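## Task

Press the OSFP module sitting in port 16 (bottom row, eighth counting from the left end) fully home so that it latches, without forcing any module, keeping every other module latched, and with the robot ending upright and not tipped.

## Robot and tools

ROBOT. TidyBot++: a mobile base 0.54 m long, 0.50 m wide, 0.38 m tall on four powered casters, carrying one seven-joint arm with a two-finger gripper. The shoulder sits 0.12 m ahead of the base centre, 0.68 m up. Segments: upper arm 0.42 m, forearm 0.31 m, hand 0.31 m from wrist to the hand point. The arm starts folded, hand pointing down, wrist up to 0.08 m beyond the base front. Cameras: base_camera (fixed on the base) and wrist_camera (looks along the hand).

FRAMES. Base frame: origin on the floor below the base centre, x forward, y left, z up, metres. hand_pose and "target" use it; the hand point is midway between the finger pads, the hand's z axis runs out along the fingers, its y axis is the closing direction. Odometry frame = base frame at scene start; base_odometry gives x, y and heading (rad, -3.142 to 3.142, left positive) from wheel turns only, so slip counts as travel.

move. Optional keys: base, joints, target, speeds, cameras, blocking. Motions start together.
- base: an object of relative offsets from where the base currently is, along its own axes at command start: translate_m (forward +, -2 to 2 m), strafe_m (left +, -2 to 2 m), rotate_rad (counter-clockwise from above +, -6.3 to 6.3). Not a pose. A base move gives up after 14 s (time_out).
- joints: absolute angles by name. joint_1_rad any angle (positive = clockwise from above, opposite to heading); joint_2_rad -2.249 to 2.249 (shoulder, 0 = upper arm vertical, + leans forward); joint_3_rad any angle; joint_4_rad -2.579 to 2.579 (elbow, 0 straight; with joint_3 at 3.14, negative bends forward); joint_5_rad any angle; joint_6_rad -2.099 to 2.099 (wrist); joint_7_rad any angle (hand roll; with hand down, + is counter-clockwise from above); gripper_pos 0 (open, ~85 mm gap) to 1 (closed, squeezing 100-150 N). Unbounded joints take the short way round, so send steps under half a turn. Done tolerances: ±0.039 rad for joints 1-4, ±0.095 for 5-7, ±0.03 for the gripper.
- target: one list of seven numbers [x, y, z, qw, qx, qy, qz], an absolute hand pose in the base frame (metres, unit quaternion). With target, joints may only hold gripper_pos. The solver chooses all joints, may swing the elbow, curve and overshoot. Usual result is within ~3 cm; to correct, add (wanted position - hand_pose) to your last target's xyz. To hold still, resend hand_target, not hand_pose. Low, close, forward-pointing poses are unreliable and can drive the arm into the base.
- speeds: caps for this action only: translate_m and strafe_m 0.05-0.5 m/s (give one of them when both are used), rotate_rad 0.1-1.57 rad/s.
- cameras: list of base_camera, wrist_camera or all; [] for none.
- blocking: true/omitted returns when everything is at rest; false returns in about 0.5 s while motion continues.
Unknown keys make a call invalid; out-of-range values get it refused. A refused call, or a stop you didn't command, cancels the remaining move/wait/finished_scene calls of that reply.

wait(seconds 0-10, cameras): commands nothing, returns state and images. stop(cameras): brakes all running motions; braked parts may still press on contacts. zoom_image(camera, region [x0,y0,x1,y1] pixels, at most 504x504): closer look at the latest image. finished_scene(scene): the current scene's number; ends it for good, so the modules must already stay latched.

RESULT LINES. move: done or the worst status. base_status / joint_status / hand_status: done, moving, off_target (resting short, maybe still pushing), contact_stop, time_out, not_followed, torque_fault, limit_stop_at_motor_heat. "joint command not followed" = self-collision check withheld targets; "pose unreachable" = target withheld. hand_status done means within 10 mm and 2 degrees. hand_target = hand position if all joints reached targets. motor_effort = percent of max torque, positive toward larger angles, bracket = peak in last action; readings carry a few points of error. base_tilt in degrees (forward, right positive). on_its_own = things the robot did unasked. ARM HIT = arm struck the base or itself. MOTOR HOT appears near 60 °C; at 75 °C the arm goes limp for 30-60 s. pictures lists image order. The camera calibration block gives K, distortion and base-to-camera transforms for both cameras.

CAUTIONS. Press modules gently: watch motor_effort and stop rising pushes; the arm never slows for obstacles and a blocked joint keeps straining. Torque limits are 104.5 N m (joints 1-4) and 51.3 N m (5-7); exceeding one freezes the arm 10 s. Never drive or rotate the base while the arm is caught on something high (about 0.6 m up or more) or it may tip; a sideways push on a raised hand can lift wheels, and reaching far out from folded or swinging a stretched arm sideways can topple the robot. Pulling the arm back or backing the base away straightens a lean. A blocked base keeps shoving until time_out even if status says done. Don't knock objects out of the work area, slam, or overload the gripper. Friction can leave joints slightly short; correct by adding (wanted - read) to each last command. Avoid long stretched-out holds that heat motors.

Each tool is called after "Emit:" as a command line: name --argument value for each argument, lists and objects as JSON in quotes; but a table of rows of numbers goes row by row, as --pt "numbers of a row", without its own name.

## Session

Emit:
move --joints '{"joint_1_rad": 0.0, "joint_2_rad": 0.0, "joint_3_rad": 3.14, "joint_4_rad": -2.5, "joint_5_rad": 0.0, "joint_6_rad": 0.97, "joint_7_rad": 1.57, "gripper_pos": 1.0}'

Scene clock: 2.40 s.
move: done
base_odometry: x=+0.000 y=+0.000 heading=+0.000
base_tilt: forward=+0.3 right=+0.3
base_status: not commanded
joint_positions: joint_1_rad=+0.020 joint_2_rad=-0.013 joint_3_rad=+3.163 joint_4_rad=-2.513 joint_5_rad=-0.037 joint_6_rad=+0.925 joint_7_rad=+1.605 gripper_pos=+0.999
joint_status: all done
motor_effort: joint_1_rad=+0(1) joint_2_rad=-14(14) joint_3_rad=-1(1) joint_4_rad=+15(17) joint_5_rad=+1(2) joint_6_rad=+9(10) joint_7_rad=+0(1)
hand_pose: x=+0.6123 y=-0.0283 z=+0.8492 quat_wxyz=(+0.029, +0.708, -0.021, +0.705) (m; base frame)
hand_target: x=+0.6182 y=+0.0021 z=+0.8634 quat_wxyz=(-0.001, +0.693, +0.000, +0.721) (m; base frame)
hand_status: not commanded
pictures: base_camera, wrist_camera
camera_calibration:
wrist_camera: T_world_to_cam=[[-0.0535619, -0.997373, 0.0487721, -0.0365382], [0.0488839, -0.0514026, -0.997481, 0.881177], [0.997367, -0.0510428, 0.0515087, -0.524167], [0, 0, 0, 1]] pos_world=[0.477755, -0.0179024, 0.907738]

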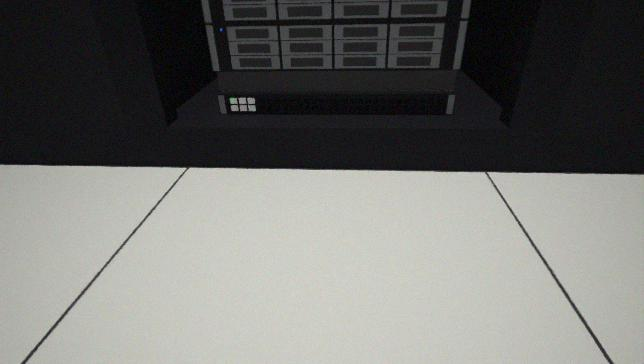

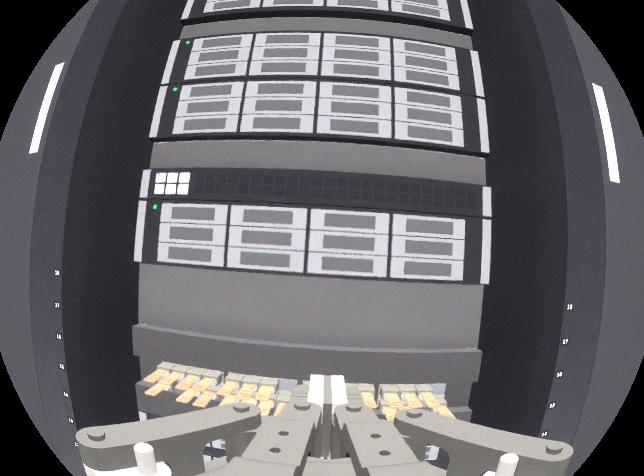

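Emit:
move --cameras '["base_camera","wrist_camera"]'

Scene clock: 19.07 s.
base_odometry: x=+0.000 y=+0.000 heading=+0.000
base_tilt: forward=+0.2 right=+0.3
base_status: not commanded
joint_positions: joint_1_rad=+0.020 joint_2_rad=-0.013 joint_3_rad=+3.163 joint_4_rad=-2.513 joint_5_rad=-0.037 joint_6_rad=+0.929 joint_7_rad=+1.605 gripper_pos=+0.999
joint_status: all done
motor_effort: joint_1_rad=+0(1) joint_2_rad=-13(14) joint_3_rad=+0(1) joint_4_rad=+15(17) joint_5_rad=+0(2) joint_6_rad=+8(10) joint_7_rad=+0(1)
hand_pose: x=+0.6123 y=-0.0284 z=+0.8502 quat_wxyz=(+0.029, +0.707, -0.021, +0.706) (m; base frame)
hand_target: x=+0.6182 y=+0.0021 z=+0.8634 quat_wxyz=(-0.001, +0.693, +0.000, +0.721) (m; base frame)
hand_status: not commanded
pictures: base_camera, wrist_camera
camera_calibration:
wrist_camera: T_world_to_cam=[[-0.0537824, -0.997358, 0.0488257, -0.0365172], [0.0519687, -0.0516259, -0.997313, 0.880102], [0.997199, -0.0511005, 0.054608, -0.526754], [0, 0, 0, 1]] pos_world=[0.477577, -0.017902, 0.908285]

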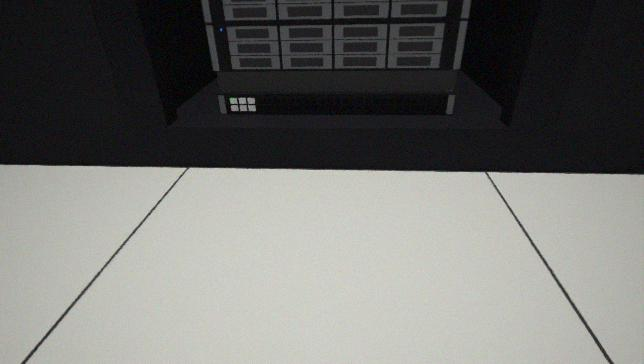

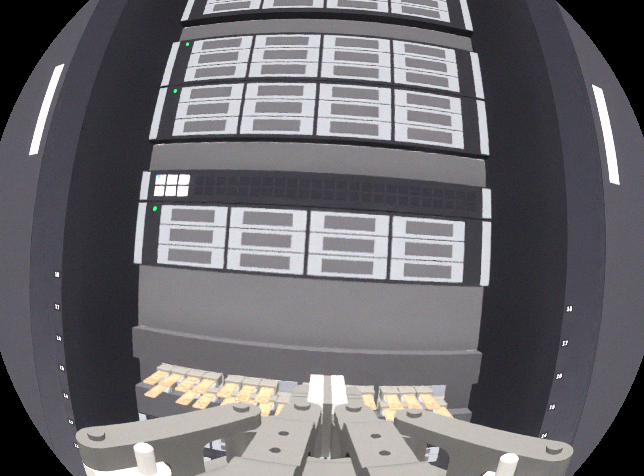

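Emit:
move --base '{"rotate_rad": -0.092, "strafe_m": 0.072, "translate_m": 0.1}' --joints '{"joint_1_rad": 0.0, "joint_2_rad": 0.5, "joint_3_rad": 3.14, "joint_4_rad": -2.51, "joint_5_rad": 0.0, "joint_6_rad": 1.15, "joint_7_rad": 1.57, "gripper_pos": 1}'

Emit:
zoom_image --camera "base_camera" --region '[0, 60, 320, 240]'

Emit:
zoom_image --camera "base_camera" --region '[324, 60, 644, 240]'

Scene clock: 42.73 s.
move: done
base_odometry: x=+0.100 y=+0.072 heading=-0.093
base_tilt: forward=+0.2 right=+0.3
base_status: done
joint_positions: joint_1_rad=+0.009 joint_2_rad=+0.487 joint_3_rad=+3.153 joint_4_rad=-2.513 joint_5_rad=-0.029 joint_6_rad=+1.106 joint_7_rad=+1.605 gripper_pos=+0.999
joint_status: all done
motor_effort: joint_1_rad=+0(3) joint_2_rad=-24(26) joint_3_rad=-1(3) joint_4_rad=+7(17) joint_5_rad=+1(2) joint_6_rad=+9(10) joint_7_rad=+0(1)
hand_pose: x=+0.6553 y=-0.0170 z=+0.6437 quat_wxyz=(+0.024, +0.811, -0.005, +0.584) (m; base frame)
hand_target: x=+0.6603 y=+0.0021 z=+0.6507 quat_wxyz=(-0.001, +0.802, +0.000, +0.598) (m; base frame)
hand_status: not commanded
pictures: base_camera, wrist_camera
camera_calibration:
wrist_camera: T_world_to_cam=[[-0.00880256, -0.997964, 0.0631631, -0.0515283], [-0.264911, -0.0585813, -0.962492, 0.857603], [0.964233, -0.025205, -0.263856, -0.330773], [0, 0, 0, 1]] pos_world=[0.545677, -0.00952106, 0.741414]

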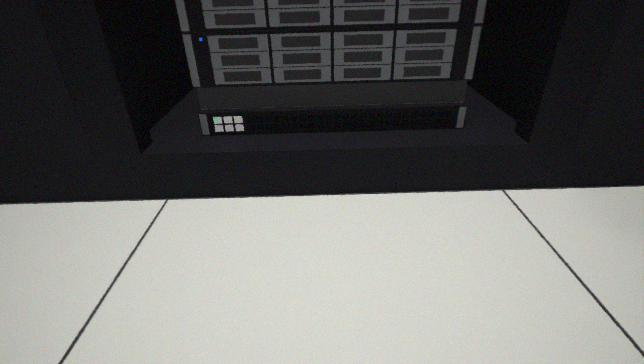

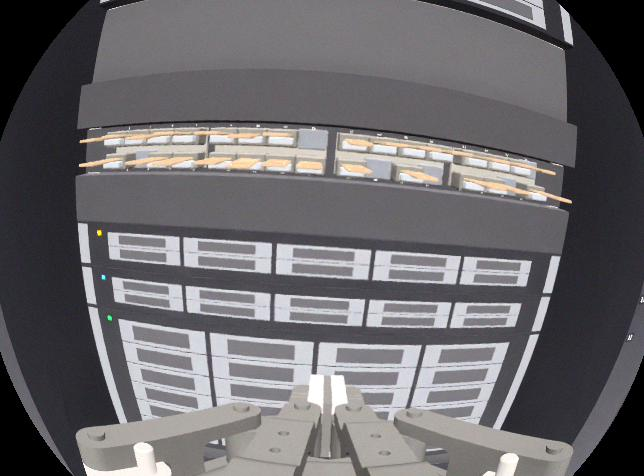

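Scaled by 1.575.

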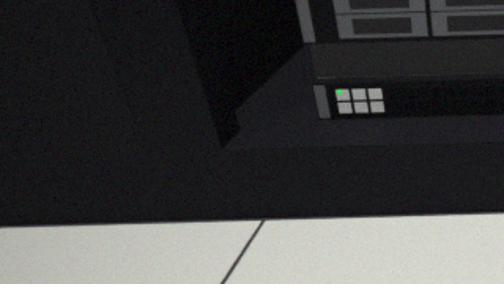

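Scaled by 1.575.

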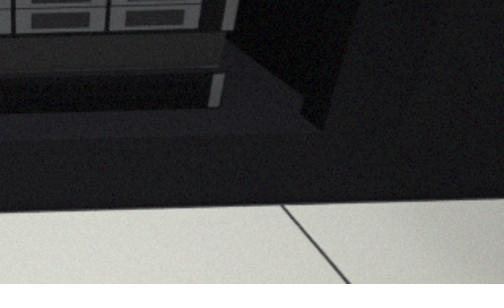

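Emit:
zoom_image --camera "wrist_camera" --region '[240, 110, 400, 210]'

Emit:
zoom_image --camera "wrist_camera" --region '[80, 110, 240, 210]'

Scaled by 3.150.

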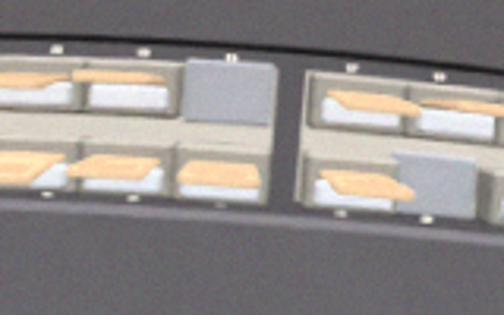

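Scaled by 3.150.

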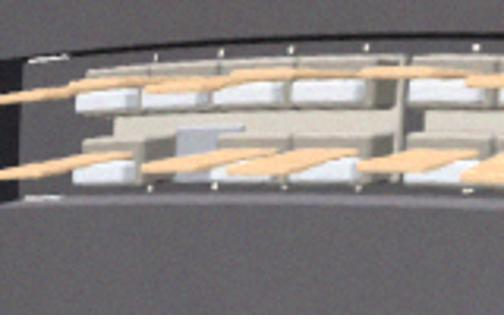

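Emit:
move --base '{"translate_m": 0.07}' --joints '{"joint_1_rad": 0.0, "joint_2_rad": 0.2, "joint_3_rad": 3.14, "joint_4_rad": -2.51, "joint_5_rad": 0.0, "joint_6_rad": 0.9, "joint_7_rad": 1.57, "gripper_pos": 1}' --cameras '["wrist_camera"]'

Emit:
zoom_image --camera "wrist_camera" --region '[250, 150, 390, 250]'

Scene clock: 85.00 s.
move: done
base_odometry: x=+0.170 y=+0.066 heading=-0.092
base_tilt: forward=+0.3 right=+0.2
base_status: done
joint_positions: joint_1_rad=+0.009 joint_2_rad=+0.202 joint_3_rad=+3.153 joint_4_rad=-2.512 joint_5_rad=-0.029 joint_6_rad=+0.956 joint_7_rad=+1.605 gripper_pos=+0.999
joint_status: all done
motor_effort: joint_1_rad=+0(2) joint_2_rad=-18(25) joint_3_rad=-1(2) joint_4_rad=+12(12) joint_5_rad=+1(2) joint_6_rad=+8(10) joint_7_rad=+0(1)
hand_pose: x=+0.6395 y=-0.0162 z=+0.7504 quat_wxyz=(+0.022, +0.770, -0.008, +0.638) (m; base frame)
hand_target: x=+0.6365 y=+0.0021 z=+0.7349 quat_wxyz=(-0.001, +0.786, +0.000, +0.618) (m; base frame)
hand_status: not commanded
pictures: wrist_camera
camera_calibration:
wrist_camera: T_world_to_cam=[[-0.0163293, -0.998247, 0.0568917, -0.0480981], [-0.131425, -0.0542627, -0.98984, 0.891352], [0.991192, -0.0236404, -0.130309, -0.404737], [0, 0, 0, 1]] pos_world=[0.517532, -0.00921476, 0.832291]

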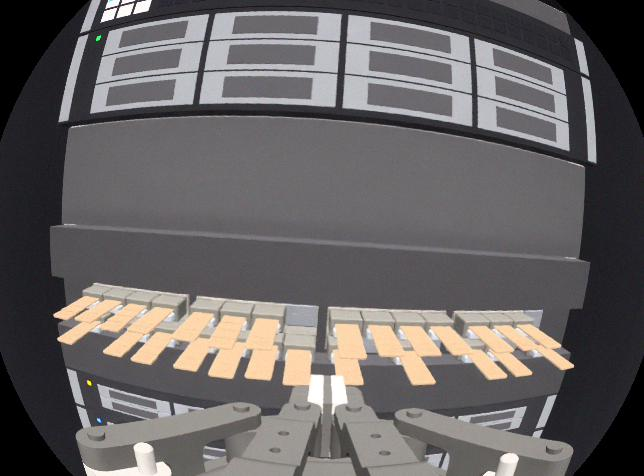

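Scaled by 3.600.

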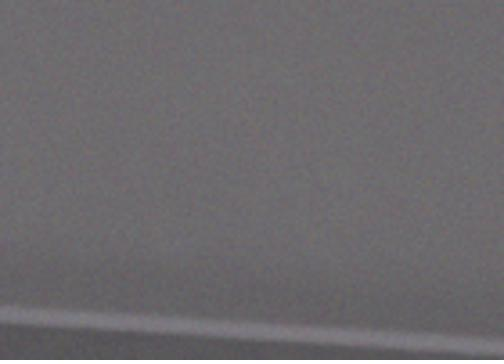

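Emit:
zoom_image --camera "wrist_camera" --region '[240, 280, 400, 400]'

Emit:
zoom_image --camera "wrist_camera" --region '[40, 260, 200, 360]'

Emit:
zoom_image --camera "wrist_camera" --region '[440, 270, 600, 370]'

Scaled by 3.150.

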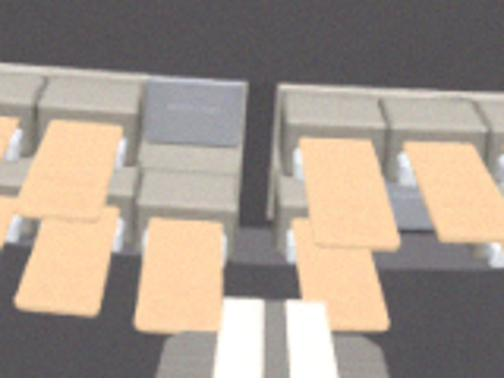

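Scaled by 3.150.

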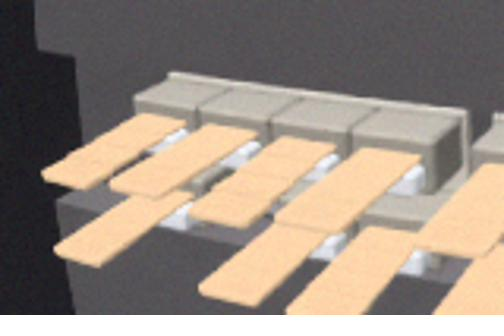

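Scaled by 3.150.

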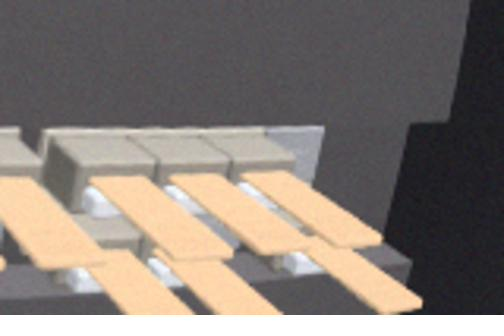

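Emit:
move --base '{"translate_m": -0.04}' --joints '{"joint_1_rad": -0.01, "joint_2_rad": 0.45, "joint_3_rad": 3.13, "joint_4_rad": -2.484, "joint_5_rad": 0.03, "joint_6_rad": 1.375, "joint_7_rad": -0.08, "gripper_pos": 1}' --cameras '["wrist_camera"]'

Emit:
zoom_image --camera "wrist_camera" --region '[200, 200, 440, 400]'

Scene clock: 118.47 s.
move: done
base_odometry: x=+0.130 y=+0.069 heading=-0.092
base_tilt: forward=+0.3 right=+0.3
base_status: done
joint_positions: joint_1_rad=+0.009 joint_2_rad=+0.437 joint_3_rad=+3.152 joint_4_rad=-2.504 joint_5_rad=-0.008 joint_6_rad=+1.333 joint_7_rad=-0.021 gripper_pos=+0.999
joint_status: all done
motor_effort: joint_1_rad=+0(2) joint_2_rad=-23(24) joint_3_rad=-1(2) joint_4_rad=+8(13) joint_5_rad=+1(2) joint_6_rad=+9(10) joint_7_rad=+0(1)
hand_pose: x=+0.6706 y=-0.0111 z=+0.7432 quat_wxyz=(-0.489, +0.498, -0.521, +0.493) (m; base frame)
hand_target: x=+0.6775 y=+0.0215 z=+0.7568 quat_wxyz=(-0.534, +0.490, -0.504, +0.470) (m; base frame)
hand_status: not commanded
pictures: wrist_camera
camera_calibration:
wrist_camera: T_world_to_cam=[[-0.0209186, -0.0182221, -0.999615, 0.757118], [0.0826347, 0.996381, -0.0198924, 0.0358527], [0.99636, -0.083019, -0.0193372, -0.52303], [0, 0, 0, 1]] pos_world=[0.534001, -0.0653481, 0.747426]

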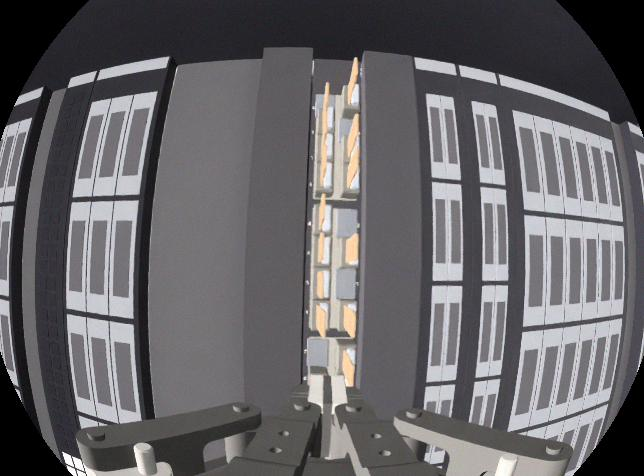

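Scaled by 2.100.

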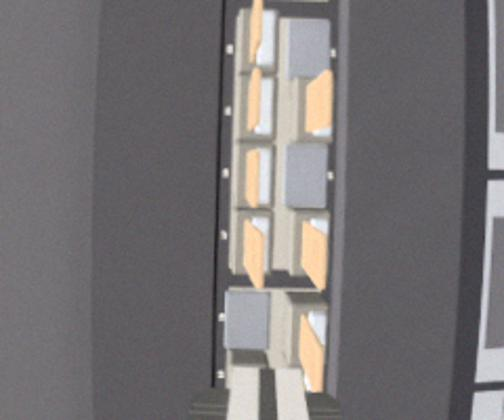

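Emit:
move --joints '{"joint_1_rad": -0.04, "joint_2_rad": 0.471, "joint_3_rad": 3.13, "joint_4_rad": -2.484, "joint_5_rad": 0.03, "joint_6_rad": 1.39, "joint_7_rad": -0.08, "gripper_pos": 1}' --base '{"translate_m": 0.025}' --cameras '["wrist_camera"]'

Emit:
zoom_image --camera "wrist_camera" --region '[250, 280, 400, 420]'

Scene clock: 138.53 s.
move: done
base_odometry: x=+0.155 y=+0.067 heading=-0.092
base_tilt: forward=+0.3 right=+0.3
base_status: done
joint_positions: joint_1_rad=-0.024 joint_2_rad=+0.462 joint_3_rad=+3.148 joint_4_rad=-2.496 joint_5_rad=-0.003 joint_6_rad=+1.351 joint_7_rad=-0.023 gripper_pos=+0.999
joint_status: all done
motor_effort: joint_1_rad=+0(4) joint_2_rad=-24(26) joint_3_rad=-1(2) joint_4_rad=+8(11) joint_5_rad=+0(1) joint_6_rad=+9(10) joint_7_rad=+0(1)
hand_pose: x=+0.6749 y=+0.0106 z=+0.7379 quat_wxyz=(-0.499, +0.508, -0.511, +0.482) (m; base frame)
hand_target: x=+0.6780 y=+0.0383 z=+0.7498 quat_wxyz=(-0.540, +0.499, -0.498, +0.460) (m; base frame)
hand_status: not commanded
pictures: wrist_camera
camera_calibration:
wrist_camera: T_world_to_cam=[[-0.019494, -0.0166215, -0.999672, 0.751302], [0.0415136, 0.998986, -0.0174197, 0.0397024], [0.998948, -0.0418396, -0.0187842, -0.528194], [0, 0, 0, 1]] pos_world=[0.540636, -0.0492738, 0.741826]

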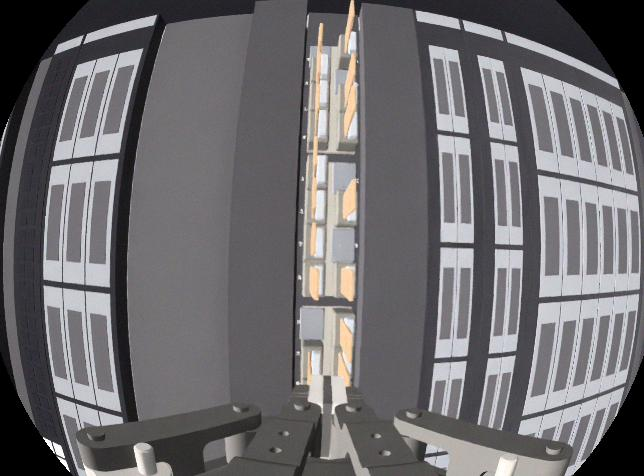

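Scaled by 3.360.

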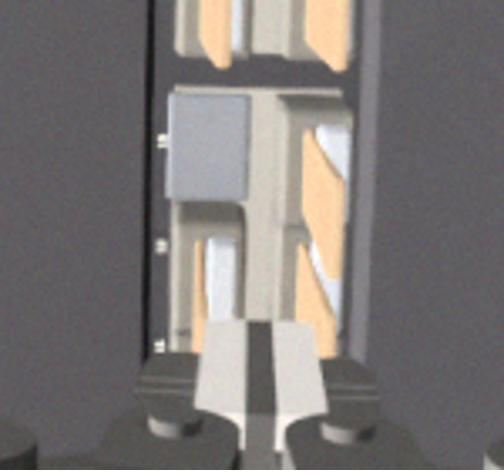

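Emit:
move --base '{"rotate_rad": -0.012, "strafe_m": -0.008}' --cameras '["wrist_camera"]'

Emit:
zoom_image --camera "wrist_camera" --region '[290, 300, 380, 400]'

Scene clock: 162.00 s.
move: done
base_odometry: x=+0.154 y=+0.059 heading=-0.104
base_tilt: forward=+0.2 right=+0.3
base_status: done
joint_positions: joint_1_rad=-0.030 joint_2_rad=+0.462 joint_3_rad=+3.146 joint_4_rad=-2.496 joint_5_rad=-0.002 joint_6_rad=+1.351 joint_7_rad=-0.023 gripper_pos=+0.999
joint_status: not commanded
motor_effort: joint_1_rad=+0(4) joint_2_rad=-24(24) joint_3_rad=-1(3) joint_4_rad=+8(9) joint_5_rad=+1(2) joint_6_rad=+9(9) joint_7_rad=+0(0)
hand_pose: x=+0.6748 y=+0.0155 z=+0.7379 quat_wxyz=(-0.502, +0.510, -0.508, +0.479) (m; base frame)
hand_target: x=+0.6780 y=+0.0383 z=+0.7498 quat_wxyz=(-0.540, +0.499, -0.498, +0.460) (m; base frame)
hand_status: not commanded
pictures: wrist_camera
camera_calibration:
wrist_camera: T_world_to_cam=[[-0.0192415, -0.0159447, -0.999688, 0.75126], [0.0317282, 0.99936, -0.0165501, 0.0407424], [0.999311, -0.0320367, -0.0187233, -0.528292], [0, 0, 0, 1]] pos_world=[0.54109, -0.0456625, 0.741808]

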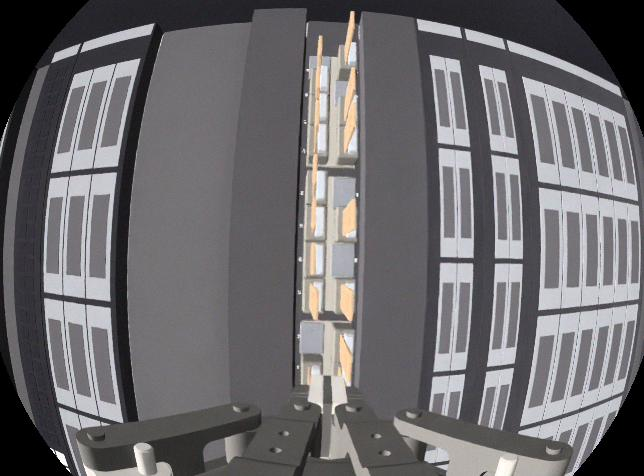

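Scaled by 5.040.

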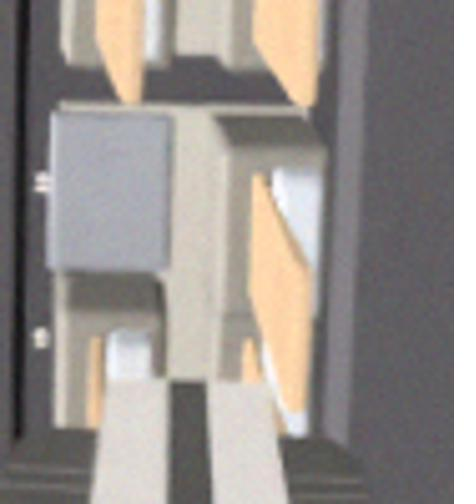

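Emit:
move --base '{"translate_m": 0.035, "strafe_m": 0.003}' --joints '{"joint_1_rad": 0.0, "joint_2_rad": 0.480, "joint_4_rad": -2.484, "joint_6_rad": 1.40, "joint_7_rad": -0.08, "gripper_pos": 1}' --cameras '["wrist_camera"]'

Emit:
zoom_image --camera "wrist_camera" --region '[280, 310, 380, 410]'

Scene clock: 181.07 s.
move: done
base_odometry: x=+0.190 y=+0.059 heading=-0.104
base_tilt: forward=+0.2 right=+0.2
base_status: done
joint_positions: joint_1_rad=-0.009 joint_2_rad=+0.471 joint_3_rad=+3.146 joint_4_rad=-2.493 joint_5_rad=-0.001 joint_6_rad=+1.360 joint_7_rad=-0.023 gripper_pos=+0.999
joint_status: all done
motor_effort: joint_1_rad=+0(3) joint_2_rad=-24(25) joint_3_rad=-1(2) joint_4_rad=+8(10) joint_5_rad=+0(2) joint_6_rad=+9(9) joint_7_rad=+0(1)
hand_pose: x=+0.6767 y=+0.0045 z=+0.7371 quat_wxyz=(-0.498, +0.504, -0.512, +0.485) (m; base frame)
hand_target: x=+0.6797 y=+0.0160 z=+0.7478 quat_wxyz=(-0.531, +0.488, -0.508, +0.471) (m; base frame)
hand_status: not commanded
pictures: wrist_camera
camera_calibration:
wrist_camera: T_world_to_cam=[[-0.015795, -0.0155278, -0.999755, 0.747977], [0.051425, 0.998543, -0.0163215, 0.0382365], [0.998552, -0.0516702, -0.0149735, -0.532774], [0, 0, 0, 1]] pos_world=[0.541851, -0.0540949, 0.74044]

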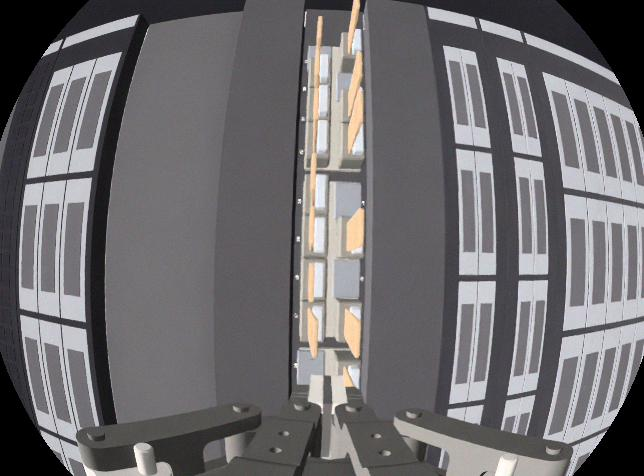

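Scaled by 5.040.

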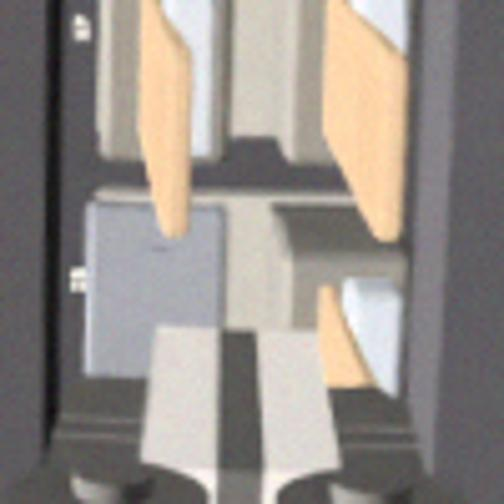

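Emit:
zoom_image --camera "wrist_camera" --region '[300, 345, 360, 395]'

Scaled by 8.400.

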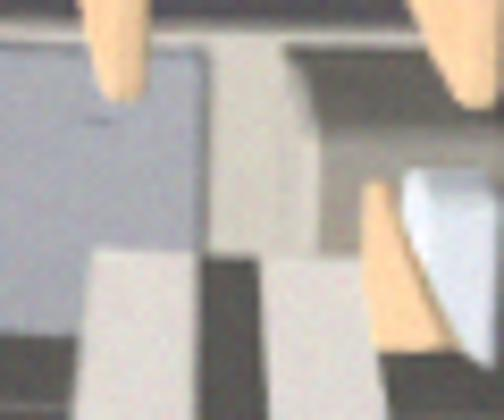

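Emit:
move --base '{"translate_m": 0.02, "strafe_m": 0.004}' --joints '{"joint_2_rad": 0.490, "joint_4_rad": -2.484, "joint_6_rad": 1.41, "joint_7_rad": -0.08, "gripper_pos": 1}' --cameras '["wrist_camera"]' --speeds '{"translate_m": 0.05}'

Emit:
zoom_image --camera "wrist_camera" --region '[290, 345, 370, 405]'

Scene clock: 198.70 s.
move: done
base_odometry: x=+0.210 y=+0.060 heading=-0.104
base_tilt: forward=+0.3 right=+0.3
base_status: done
joint_positions: joint_1_rad=-0.009 joint_2_rad=+0.476 joint_3_rad=+3.146 joint_4_rad=-2.493 joint_5_rad=-0.001 joint_6_rad=+1.372 joint_7_rad=-0.023 gripper_pos=+0.999
joint_status: all done
motor_effort: joint_1_rad=+0(2) joint_2_rad=-24(25) joint_3_rad=-1(2) joint_4_rad=+8(9) joint_5_rad=+0(1) joint_6_rad=+8(9) joint_7_rad=+0(1)
hand_pose: x=+0.6771 y=+0.0044 z=+0.7379 quat_wxyz=(-0.500, +0.502, -0.511, +0.487) (m; base frame)
hand_target: x=+0.6803 y=+0.0160 z=+0.7453 quat_wxyz=(-0.531, +0.488, -0.508, +0.471) (m; base frame)
hand_status: not commanded
pictures: wrist_camera
camera_calibration:
wrist_camera: T_world_to_cam=[[-0.00916326, -0.0154559, -0.999839, 0.74437], [0.0516318, 0.998539, -0.0159091, 0.0378418], [0.998624, -0.0517692, -0.00835186, -0.538088], [0, 0, 0, 1]] pos_world=[0.542215, -0.054138, 0.740358]

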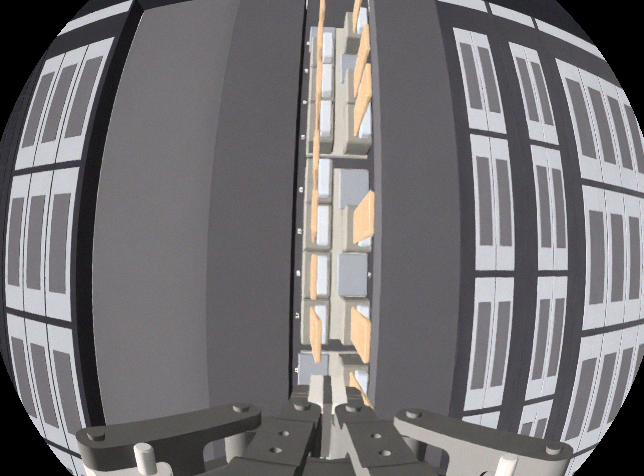

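Scaled by 6.300.

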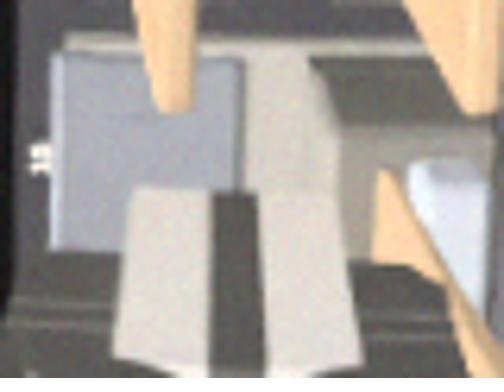

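Emit:
move --base '{"strafe_m": 0.0025}' --joints '{"joint_2_rad": 0.505, "joint_4_rad": -2.484, "joint_6_rad": 1.425, "joint_7_rad": -0.08, "gripper_pos": 1}' --cameras '["wrist_camera"]'

Emit:
zoom_image --camera "wrist_camera" --region '[290, 345, 370, 405]'

Scene clock: 209.30 s.
move: done
base_odometry: x=+0.211 y=+0.063 heading=-0.105
base_tilt: forward=+0.3 right=+0.3
base_status: done
joint_positions: joint_1_rad=-0.008 joint_2_rad=+0.489 joint_3_rad=+3.145 joint_4_rad=-2.493 joint_5_rad=+0.000 joint_6_rad=+1.389 joint_7_rad=-0.024 gripper_pos=+0.999
joint_status: all done
motor_effort: joint_1_rad=+0(4) joint_2_rad=-23(24) joint_3_rad=-1(3) joint_4_rad=+8(9) joint_5_rad=+1(2) joint_6_rad=+8(9) joint_7_rad=+0(0)
hand_pose: x=+0.6779 y=+0.0045 z=+0.7362 quat_wxyz=(-0.501, +0.501, -0.510, +0.488) (m; base frame)
hand_target: x=+0.6812 y=+0.0160 z=+0.7416 quat_wxyz=(-0.531, +0.488, -0.508, +0.471) (m; base frame)
hand_status: not commanded
pictures: wrist_camera
camera_calibration:
wrist_camera: T_world_to_cam=[[-0.00469122, -0.0154104, -0.99987, 0.739679], [0.0510264, 0.998575, -0.0156299, 0.0378943], [0.998686, -0.0510931, -0.00389819, -0.542231], [0, 0, 0, 1]] pos_world=[0.543055, -0.0541458, 0.738062]

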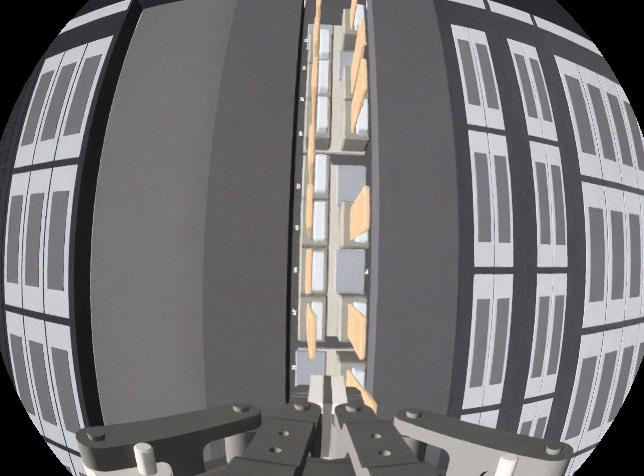

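Scaled by 6.300.

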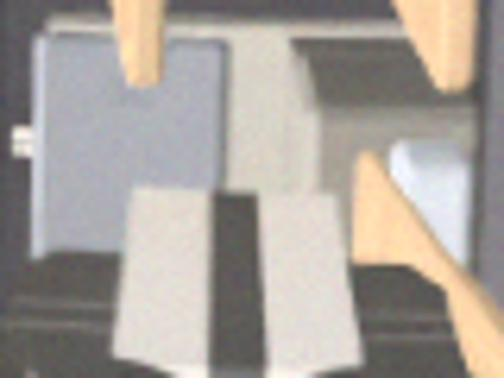

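Emit:
move --base '{"translate_m": 0.01}' --speeds '{"translate_m": 0.05}' --joints '{"joint_2_rad": 0.514, "joint_4_rad": -2.484, "joint_6_rad": 1.434, "joint_7_rad": -0.08, "gripper_pos": 1}' --cameras '["wrist_camera"]'

Emit:
zoom_image --camera "wrist_camera" --region '[290, 345, 370, 405]'

Scene clock: 214.23 s.
move: done
base_odometry: x=+0.221 y=+0.062 heading=-0.104
base_tilt: forward=+0.2 right=+0.2
base_status: done
joint_positions: joint_1_rad=-0.008 joint_2_rad=+0.495 joint_3_rad=+3.145 joint_4_rad=-2.491 joint_5_rad=+0.000 joint_6_rad=+1.400 joint_7_rad=-0.024 gripper_pos=+0.999
joint_status: all done
motor_effort: joint_1_rad=+0(2) joint_2_rad=-24(24) joint_3_rad=-1(2) joint_4_rad=+7(9) joint_5_rad=+1(1) joint_6_rad=+8(10) joint_7_rad=+0(1)
hand_pose: x=+0.6788 y=+0.0044 z=+0.7366 quat_wxyz=(-0.503, +0.500, -0.508, +0.489) (m; base frame)
hand_target: x=+0.6817 y=+0.0160 z=+0.7393 quat_wxyz=(-0.531, +0.488, -0.509, +0.470) (m; base frame)
hand_status: not commanded
pictures: wrist_camera
camera_calibration:
wrist_camera: T_world_to_cam=[[0.00154266, -0.0153344, -0.999881, 0.735881], [0.0511903, 0.998573, -0.0152354, 0.0374913], [0.998688, -0.0511607, 0.00232543, -0.547686], [0, 0, 0, 1]] pos_world=[0.543913, -0.0541735, 0.737638]

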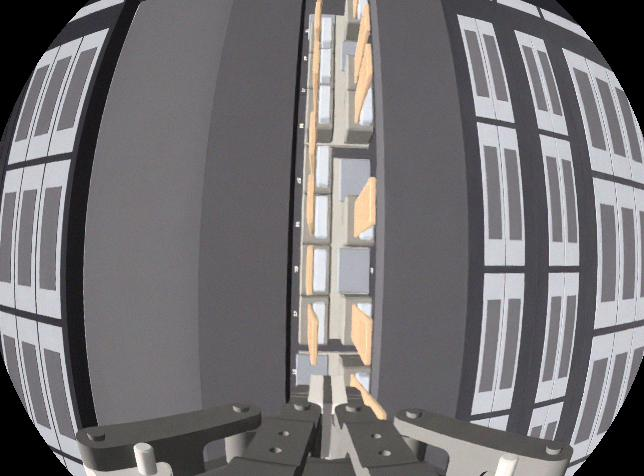

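Scaled by 6.300.

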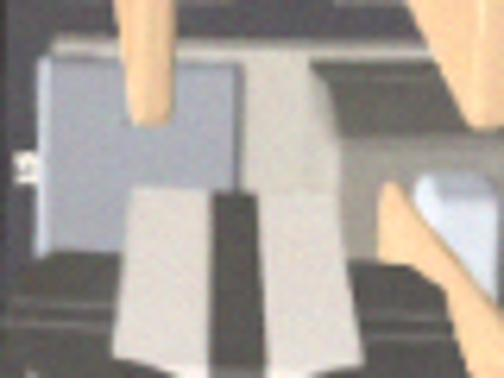

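Emit:
move --joints '{"joint_2_rad": 0.521}' --cameras '["wrist_camera"]'

Emit:
zoom_image --camera "wrist_camera" --region '[290, 345, 370, 405]'

Scene clock: 221.83 s.
move: done
base_odometry: x=+0.221 y=+0.062 heading=-0.104
base_tilt: forward=+0.3 right=+0.2
base_status: not commanded
joint_positions: joint_1_rad=-0.008 joint_2_rad=+0.498 joint_3_rad=+3.145 joint_4_rad=-2.491 joint_5_rad=+0.000 joint_6_rad=+1.402 joint_7_rad=-0.024 gripper_pos=+0.999
joint_status: all done
motor_effort: joint_1_rad=+0(0) joint_2_rad=-22(24) joint_3_rad=+0(1) joint_4_rad=+8(8) joint_5_rad=+1(1) joint_6_rad=+7(8) joint_7_rad=+0(0)
hand_pose: x=+0.6790 y=+0.0045 z=+0.7356 quat_wxyz=(-0.503, +0.500, -0.508, +0.489) (m; base frame)
hand_target: x=+0.6821 y=+0.0160 z=+0.7354 quat_wxyz=(-0.529, +0.489, -0.510, +0.469) (m; base frame)
hand_status: not commanded
pictures: wrist_camera
camera_calibration:
wrist_camera: T_world_to_cam=[[0.00101843, -0.0153467, -0.999882, 0.735277], [0.0511777, 0.998573, -0.0152745, 0.0375015], [0.998689, -0.0511561, 0.00180238, -0.547487], [0, 0, 0, 1]] pos_world=[0.544101, -0.0541712, 0.73675]

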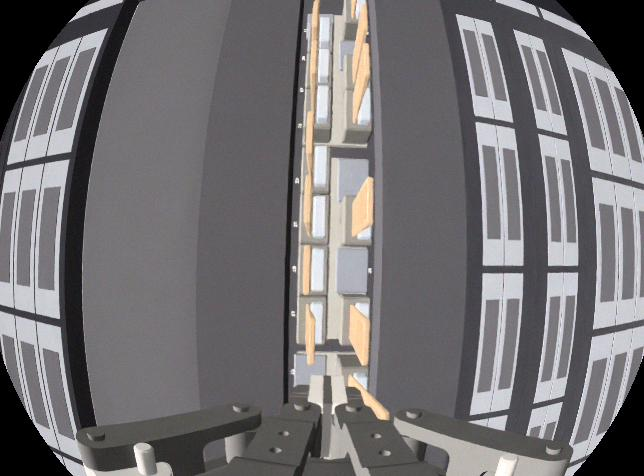

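Scaled by 6.300.

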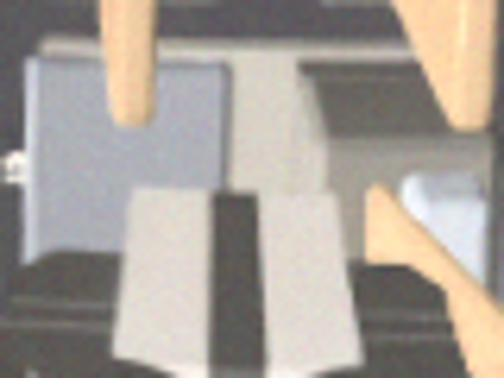

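Emit:
move --joints '{"joint_2_rad": 0.532}' --cameras '["wrist_camera"]'

Emit:
zoom_image --camera "wrist_camera" --region '[290, 345, 370, 405]'

Scene clock: 226.10 s.
move: done
base_odometry: x=+0.221 y=+0.062 heading=-0.104
base_tilt: forward=+0.2 right=+0.3
base_status: not commanded
joint_positions: joint_1_rad=-0.008 joint_2_rad=+0.504 joint_3_rad=+3.145 joint_4_rad=-2.491 joint_5_rad=+0.000 joint_6_rad=+1.408 joint_7_rad=-0.024 gripper_pos=+0.999
joint_status: all done
motor_effort: joint_1_rad=+0(0) joint_2_rad=-22(24) joint_3_rad=-1(1) joint_4_rad=+7(8) joint_5_rad=+0(1) joint_6_rad=+7(8) joint_7_rad=+0(0)
hand_pose: x=+0.6794 y=+0.0045 z=+0.7338 quat_wxyz=(-0.502, +0.500, -0.508, +0.489) (m; base frame)
hand_target: x=+0.6827 y=+0.0160 z=+0.7292 quat_wxyz=(-0.527, +0.492, -0.513, +0.466) (m; base frame)
hand_status: not commanded
pictures: wrist_camera
camera_calibration:
wrist_camera: T_world_to_cam=[[0.000114437, -0.0153091, -0.999883, 0.734061], [0.0511556, 0.998574, -0.0152832, 0.0374703], [0.998691, -0.0511479, 0.000897418, -0.547186], [0, 0, 0, 1]] pos_world=[0.544469, -0.0541665, 0.735039]

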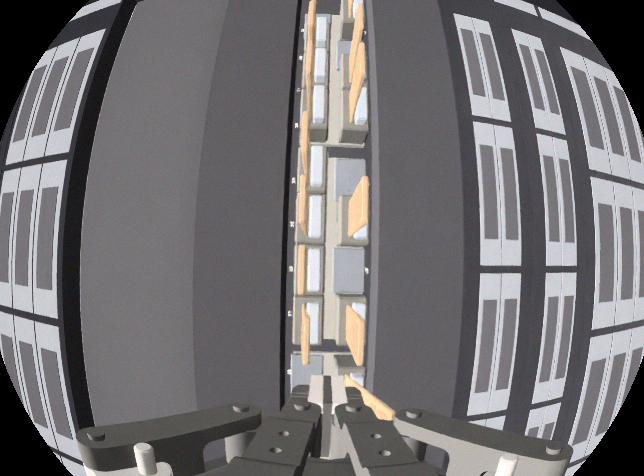

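Scaled by 6.300.

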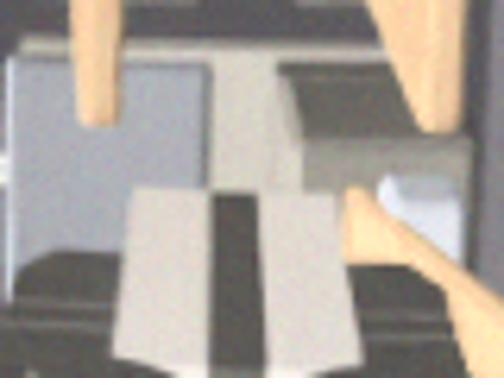

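Emit:
move --base '{"translate_m": 0.006}' --speeds '{"translate_m": 0.05}' --cameras '["wrist_camera"]'

Emit:
zoom_image --camera "wrist_camera" --region '[290, 345, 370, 405]'

Scene clock: 231.87 s.
move: done
base_odometry: x=+0.227 y=+0.061 heading=-0.104
base_tilt: forward=+0.2 right=+0.3
base_status: done
joint_positions: joint_1_rad=-0.008 joint_2_rad=+0.505 joint_3_rad=+3.145 joint_4_rad=-2.491 joint_5_rad=+0.000 joint_6_rad=+1.412 joint_7_rad=-0.024 gripper_pos=+0.999
joint_status: not commanded
motor_effort: joint_1_rad=+0(1) joint_2_rad=-21(22) joint_3_rad=-1(2) joint_4_rad=+7(9) joint_5_rad=+1(2) joint_6_rad=+6(7) joint_7_rad=+0(0)
hand_pose: x=+0.6796 y=+0.0045 z=+0.7348 quat_wxyz=(-0.503, +0.499, -0.507, +0.490) (m; base frame)
hand_target: x=+0.6827 y=+0.0160 z=+0.7292 quat_wxyz=(-0.527, +0.492, -0.513, +0.466) (m; base frame)
hand_status: not commanded
pictures: wrist_camera
camera_calibration:
wrist_camera: T_world_to_cam=[[0.00383687, -0.0153164, -0.999875, 0.732551], [0.0510241, 0.998583, -0.0151009, 0.0373721], [0.99869, -0.0509598, 0.00461294, -0.550104], [0, 0, 0, 1]] pos_world=[0.544666, -0.0541322, 0.735562]

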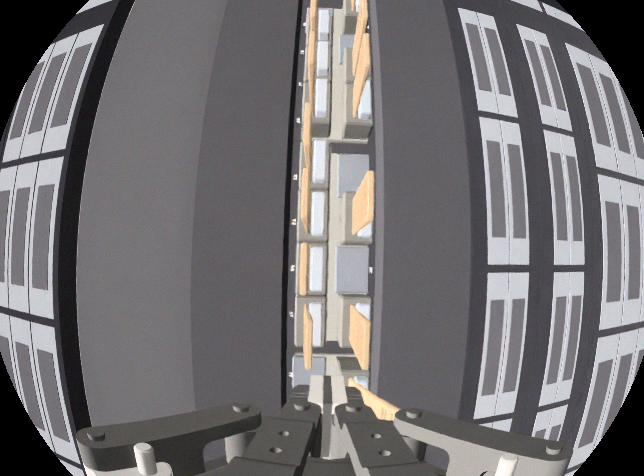

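Scaled by 6.300.

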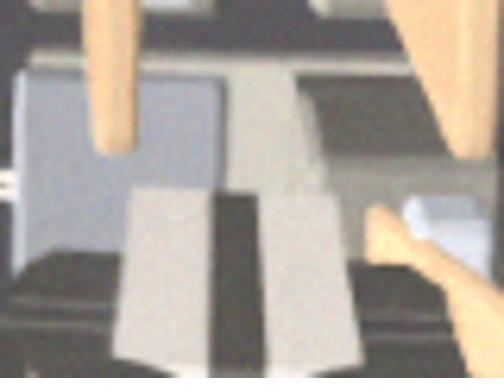

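Emit:
move --base '{"translate_m": -0.03}' --cameras '[]'

Emit:
move --joints '{"joint_2_rad": 0.395, "joint_6_rad": 1.19}' --cameras '["wrist_camera"]'

Emit:
zoom_image --camera "wrist_camera" --region '[280, 330, 380, 410]'

Scene clock: 246.17 s.
move: done
base_odometry: x=+0.197 y=+0.064 heading=-0.104
base_tilt: forward=+0.3 right=+0.3
base_status: done
joint_positions: joint_1_rad=-0.008 joint_2_rad=+0.513 joint_3_rad=+3.145 joint_4_rad=-2.486 joint_5_rad=+0.000 joint_6_rad=+1.412 joint_7_rad=-0.024 gripper_pos=+0.999
joint_status: not commanded
motor_effort: joint_1_rad=+0(2) joint_2_rad=-23(24) joint_3_rad=-1(2) joint_4_rad=+6(9) joint_5_rad=+0(2) joint_6_rad=+8(9) joint_7_rad=+0(0)
hand_pose: x=+0.6816 y=+0.0045 z=+0.7320 quat_wxyz=(-0.503, +0.500, -0.508, +0.489) (m; base frame)
hand_target: x=+0.6827 y=+0.0160 z=+0.7292 quat_wxyz=(-0.527, +0.492, -0.513, +0.466) (m; base frame)
hand_status: not commanded
pictures: none
No camera images: "cameras" was empty.

Scene clock: 247.20 s.
move: done
base_odometry: x=+0.197 y=+0.064 heading=-0.104
base_tilt: forward=+0.2 right=+0.3
base_status: not commanded
joint_positions: joint_1_rad=-0.008 joint_2_rad=+0.397 joint_3_rad=+3.145 joint_4_rad=-2.486 joint_5_rad=+0.000 joint_6_rad=+1.244 joint_7_rad=-0.024 gripper_pos=+0.999
joint_status: all done
motor_effort: joint_1_rad=+0(0) joint_2_rad=-22(26) joint_3_rad=-1(1) joint_4_rad=+10(10) joint_5_rad=+1(2) joint_6_rad=+9(9) joint_7_rad=+0(0)
hand_pose: x=+0.6728 y=+0.0043 z=+0.7449 quat_wxyz=(-0.489, +0.512, -0.521, +0.476) (m; base frame)
hand_target: x=+0.6712 y=+0.0157 z=+0.7300 quat_wxyz=(-0.496, +0.519, -0.538, +0.442) (m; base frame)
hand_status: not commanded
pictures: wrist_camera
camera_calibration:
wrist_camera: T_world_to_cam=[[-0.0505464, -0.0153204, -0.998604, 0.778248], [0.0504499, 0.998567, -0.0178735, 0.0405057], [0.997447, -0.0512829, -0.049701, -0.502096], [0, 0, 0, 1]] pos_world=[0.538108, -0.0542735, 0.752931]

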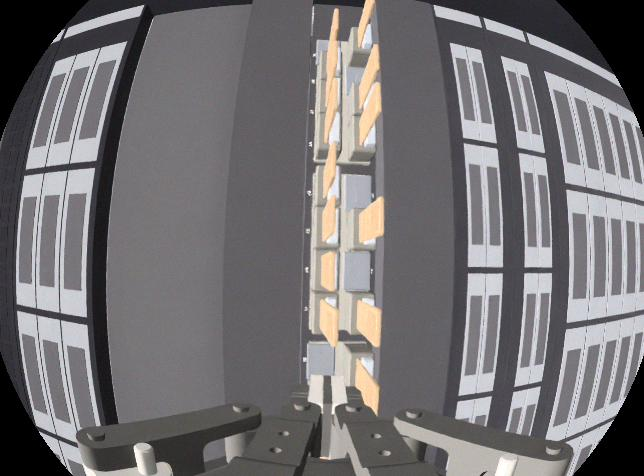

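Scaled by 5.040.

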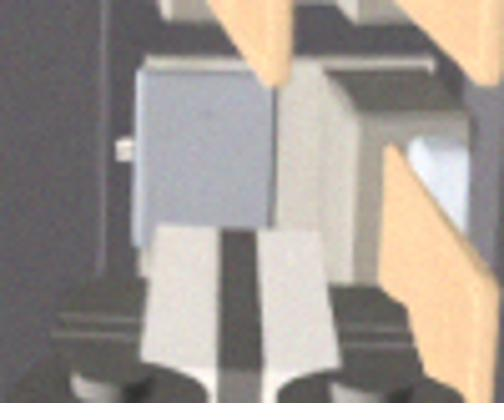

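Emit:
move --joints '{"joint_6_rad": 1.16}' --cameras '[]'

Emit:
move --base '{"translate_m": 0.022}' --speeds '{"translate_m": 0.1}' --cameras '["wrist_camera"]'

Emit:
zoom_image --camera "wrist_camera" --region '[290, 345, 370, 405]'

Scene clock: 252.43 s.
move: done
base_odometry: x=+0.197 y=+0.064 heading=-0.104
base_tilt: forward=+0.2 right=+0.2
base_status: not commanded
joint_positions: joint_1_rad=-0.008 joint_2_rad=+0.397 joint_3_rad=+3.145 joint_4_rad=-2.486 joint_5_rad=+0.000 joint_6_rad=+1.208 joint_7_rad=-0.024 gripper_pos=+0.999
joint_status: all done
motor_effort: joint_1_rad=+0(0) joint_2_rad=-23(23) joint_3_rad=-1(1) joint_4_rad=+9(10) joint_5_rad=+1(1) joint_6_rad=+9(10) joint_7_rad=+0(0)
hand_pose: x=+0.6718 y=+0.0043 z=+0.7337 quat_wxyz=(-0.480, +0.521, -0.530, +0.467) (m; base frame)
hand_target: x=+0.6700 y=+0.0156 z=+0.7207 quat_wxyz=(-0.488, +0.526, -0.546, +0.434) (m; base frame)
hand_status: not commanded
pictures: none
No camera images: "cameras" was empty.

Scene clock: 253.20 s.
move: done
base_odometry: x=+0.219 y=+0.062 heading=-0.104
base_tilt: forward=+0.2 right=+0.3
base_status: done
joint_positions: joint_1_rad=-0.008 joint_2_rad=+0.393 joint_3_rad=+3.145 joint_4_rad=-2.485 joint_5_rad=+0.000 joint_6_rad=+1.208 joint_7_rad=-0.024 gripper_pos=+0.999
joint_status: not commanded
motor_effort: joint_1_rad=+0(2) joint_2_rad=-22(23) joint_3_rad=-1(2) joint_4_rad=+9(11) joint_5_rad=+0(1) joint_6_rad=+8(9) joint_7_rad=+0(0)
hand_pose: x=+0.6717 y=+0.0043 z=+0.7361 quat_wxyz=(-0.481, +0.520, -0.529, +0.468) (m; base frame)
hand_target: x=+0.6700 y=+0.0156 z=+0.7207 quat_wxyz=(-0.488, +0.526, -0.546, +0.434) (m; base frame)
hand_status: not commanded
pictures: wrist_camera
camera_calibration:
wrist_camera: T_world_to_cam=[[-0.0821775, -0.0154361, -0.996498, 0.789134], [0.0498559, 0.998564, -0.0195795, 0.0420607], [0.99537, -0.0512903, -0.08129, -0.476859], [0, 0, 0, 1]] pos_world=[0.537404, -0.0542775, 0.74843]

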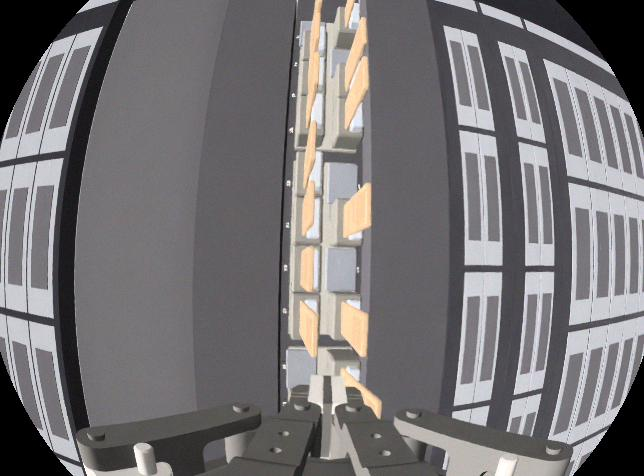

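Scaled by 6.300.

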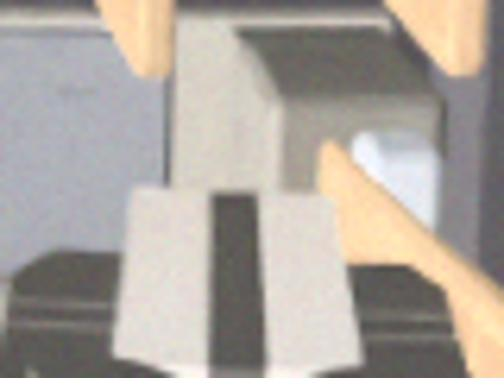

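Emit:
move --joints '{"joint_2_rad": 0.405, "joint_6_rad": 1.155}' --base '{"translate_m": 0.008}' --speeds '{"translate_m": 0.05}' --cameras '["wrist_camera"]'

Emit:
zoom_image --camera "wrist_camera" --region '[290, 345, 370, 405]'

Scene clock: 259.50 s.
move: done
base_odometry: x=+0.227 y=+0.062 heading=-0.103
base_tilt: forward=+0.2 right=+0.4
base_status: done
joint_positions: joint_1_rad=-0.008 joint_2_rad=+0.393 joint_3_rad=+3.145 joint_4_rad=-2.485 joint_5_rad=+0.000 joint_6_rad=+1.207 joint_7_rad=-0.024 gripper_pos=+0.999
joint_status: all done
motor_effort: joint_1_rad=+0(1) joint_2_rad=-21(24) joint_3_rad=-1(2) joint_4_rad=+9(10) joint_5_rad=+0(1) joint_6_rad=+7(9) joint_7_rad=+0(0)
hand_pose: x=+0.6718 y=+0.0043 z=+0.7357 quat_wxyz=(-0.481, +0.520, -0.529, +0.468) (m; base frame)
hand_target: x=+0.6701 y=+0.0156 z=+0.7136 quat_wxyz=(-0.483, +0.529, -0.549, +0.430) (m; base frame)
hand_status: not commanded
pictures: wrist_camera
camera_calibration:
wrist_camera: T_world_to_cam=[[-0.0833553, -0.0154438, -0.9964, 0.789413], [0.0498338, 0.998564, -0.0196462, 0.0421111], [0.995273, -0.051292, -0.082466, -0.476055], [0, 0, 0, 1]] pos_world=[0.537508, -0.054277, 0.74814]

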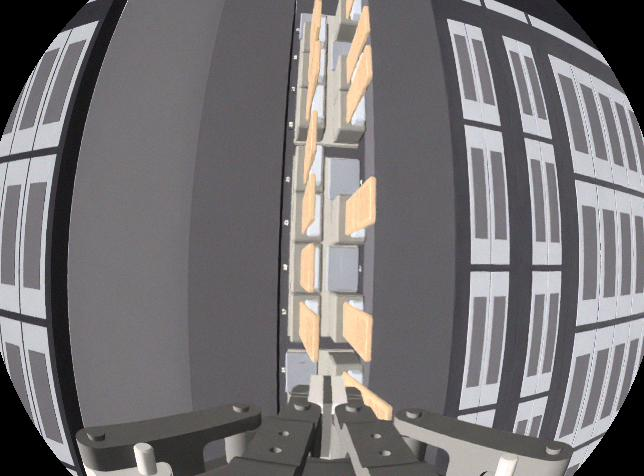

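Scaled by 6.300.

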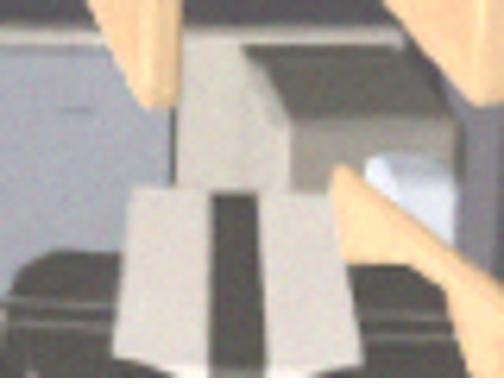

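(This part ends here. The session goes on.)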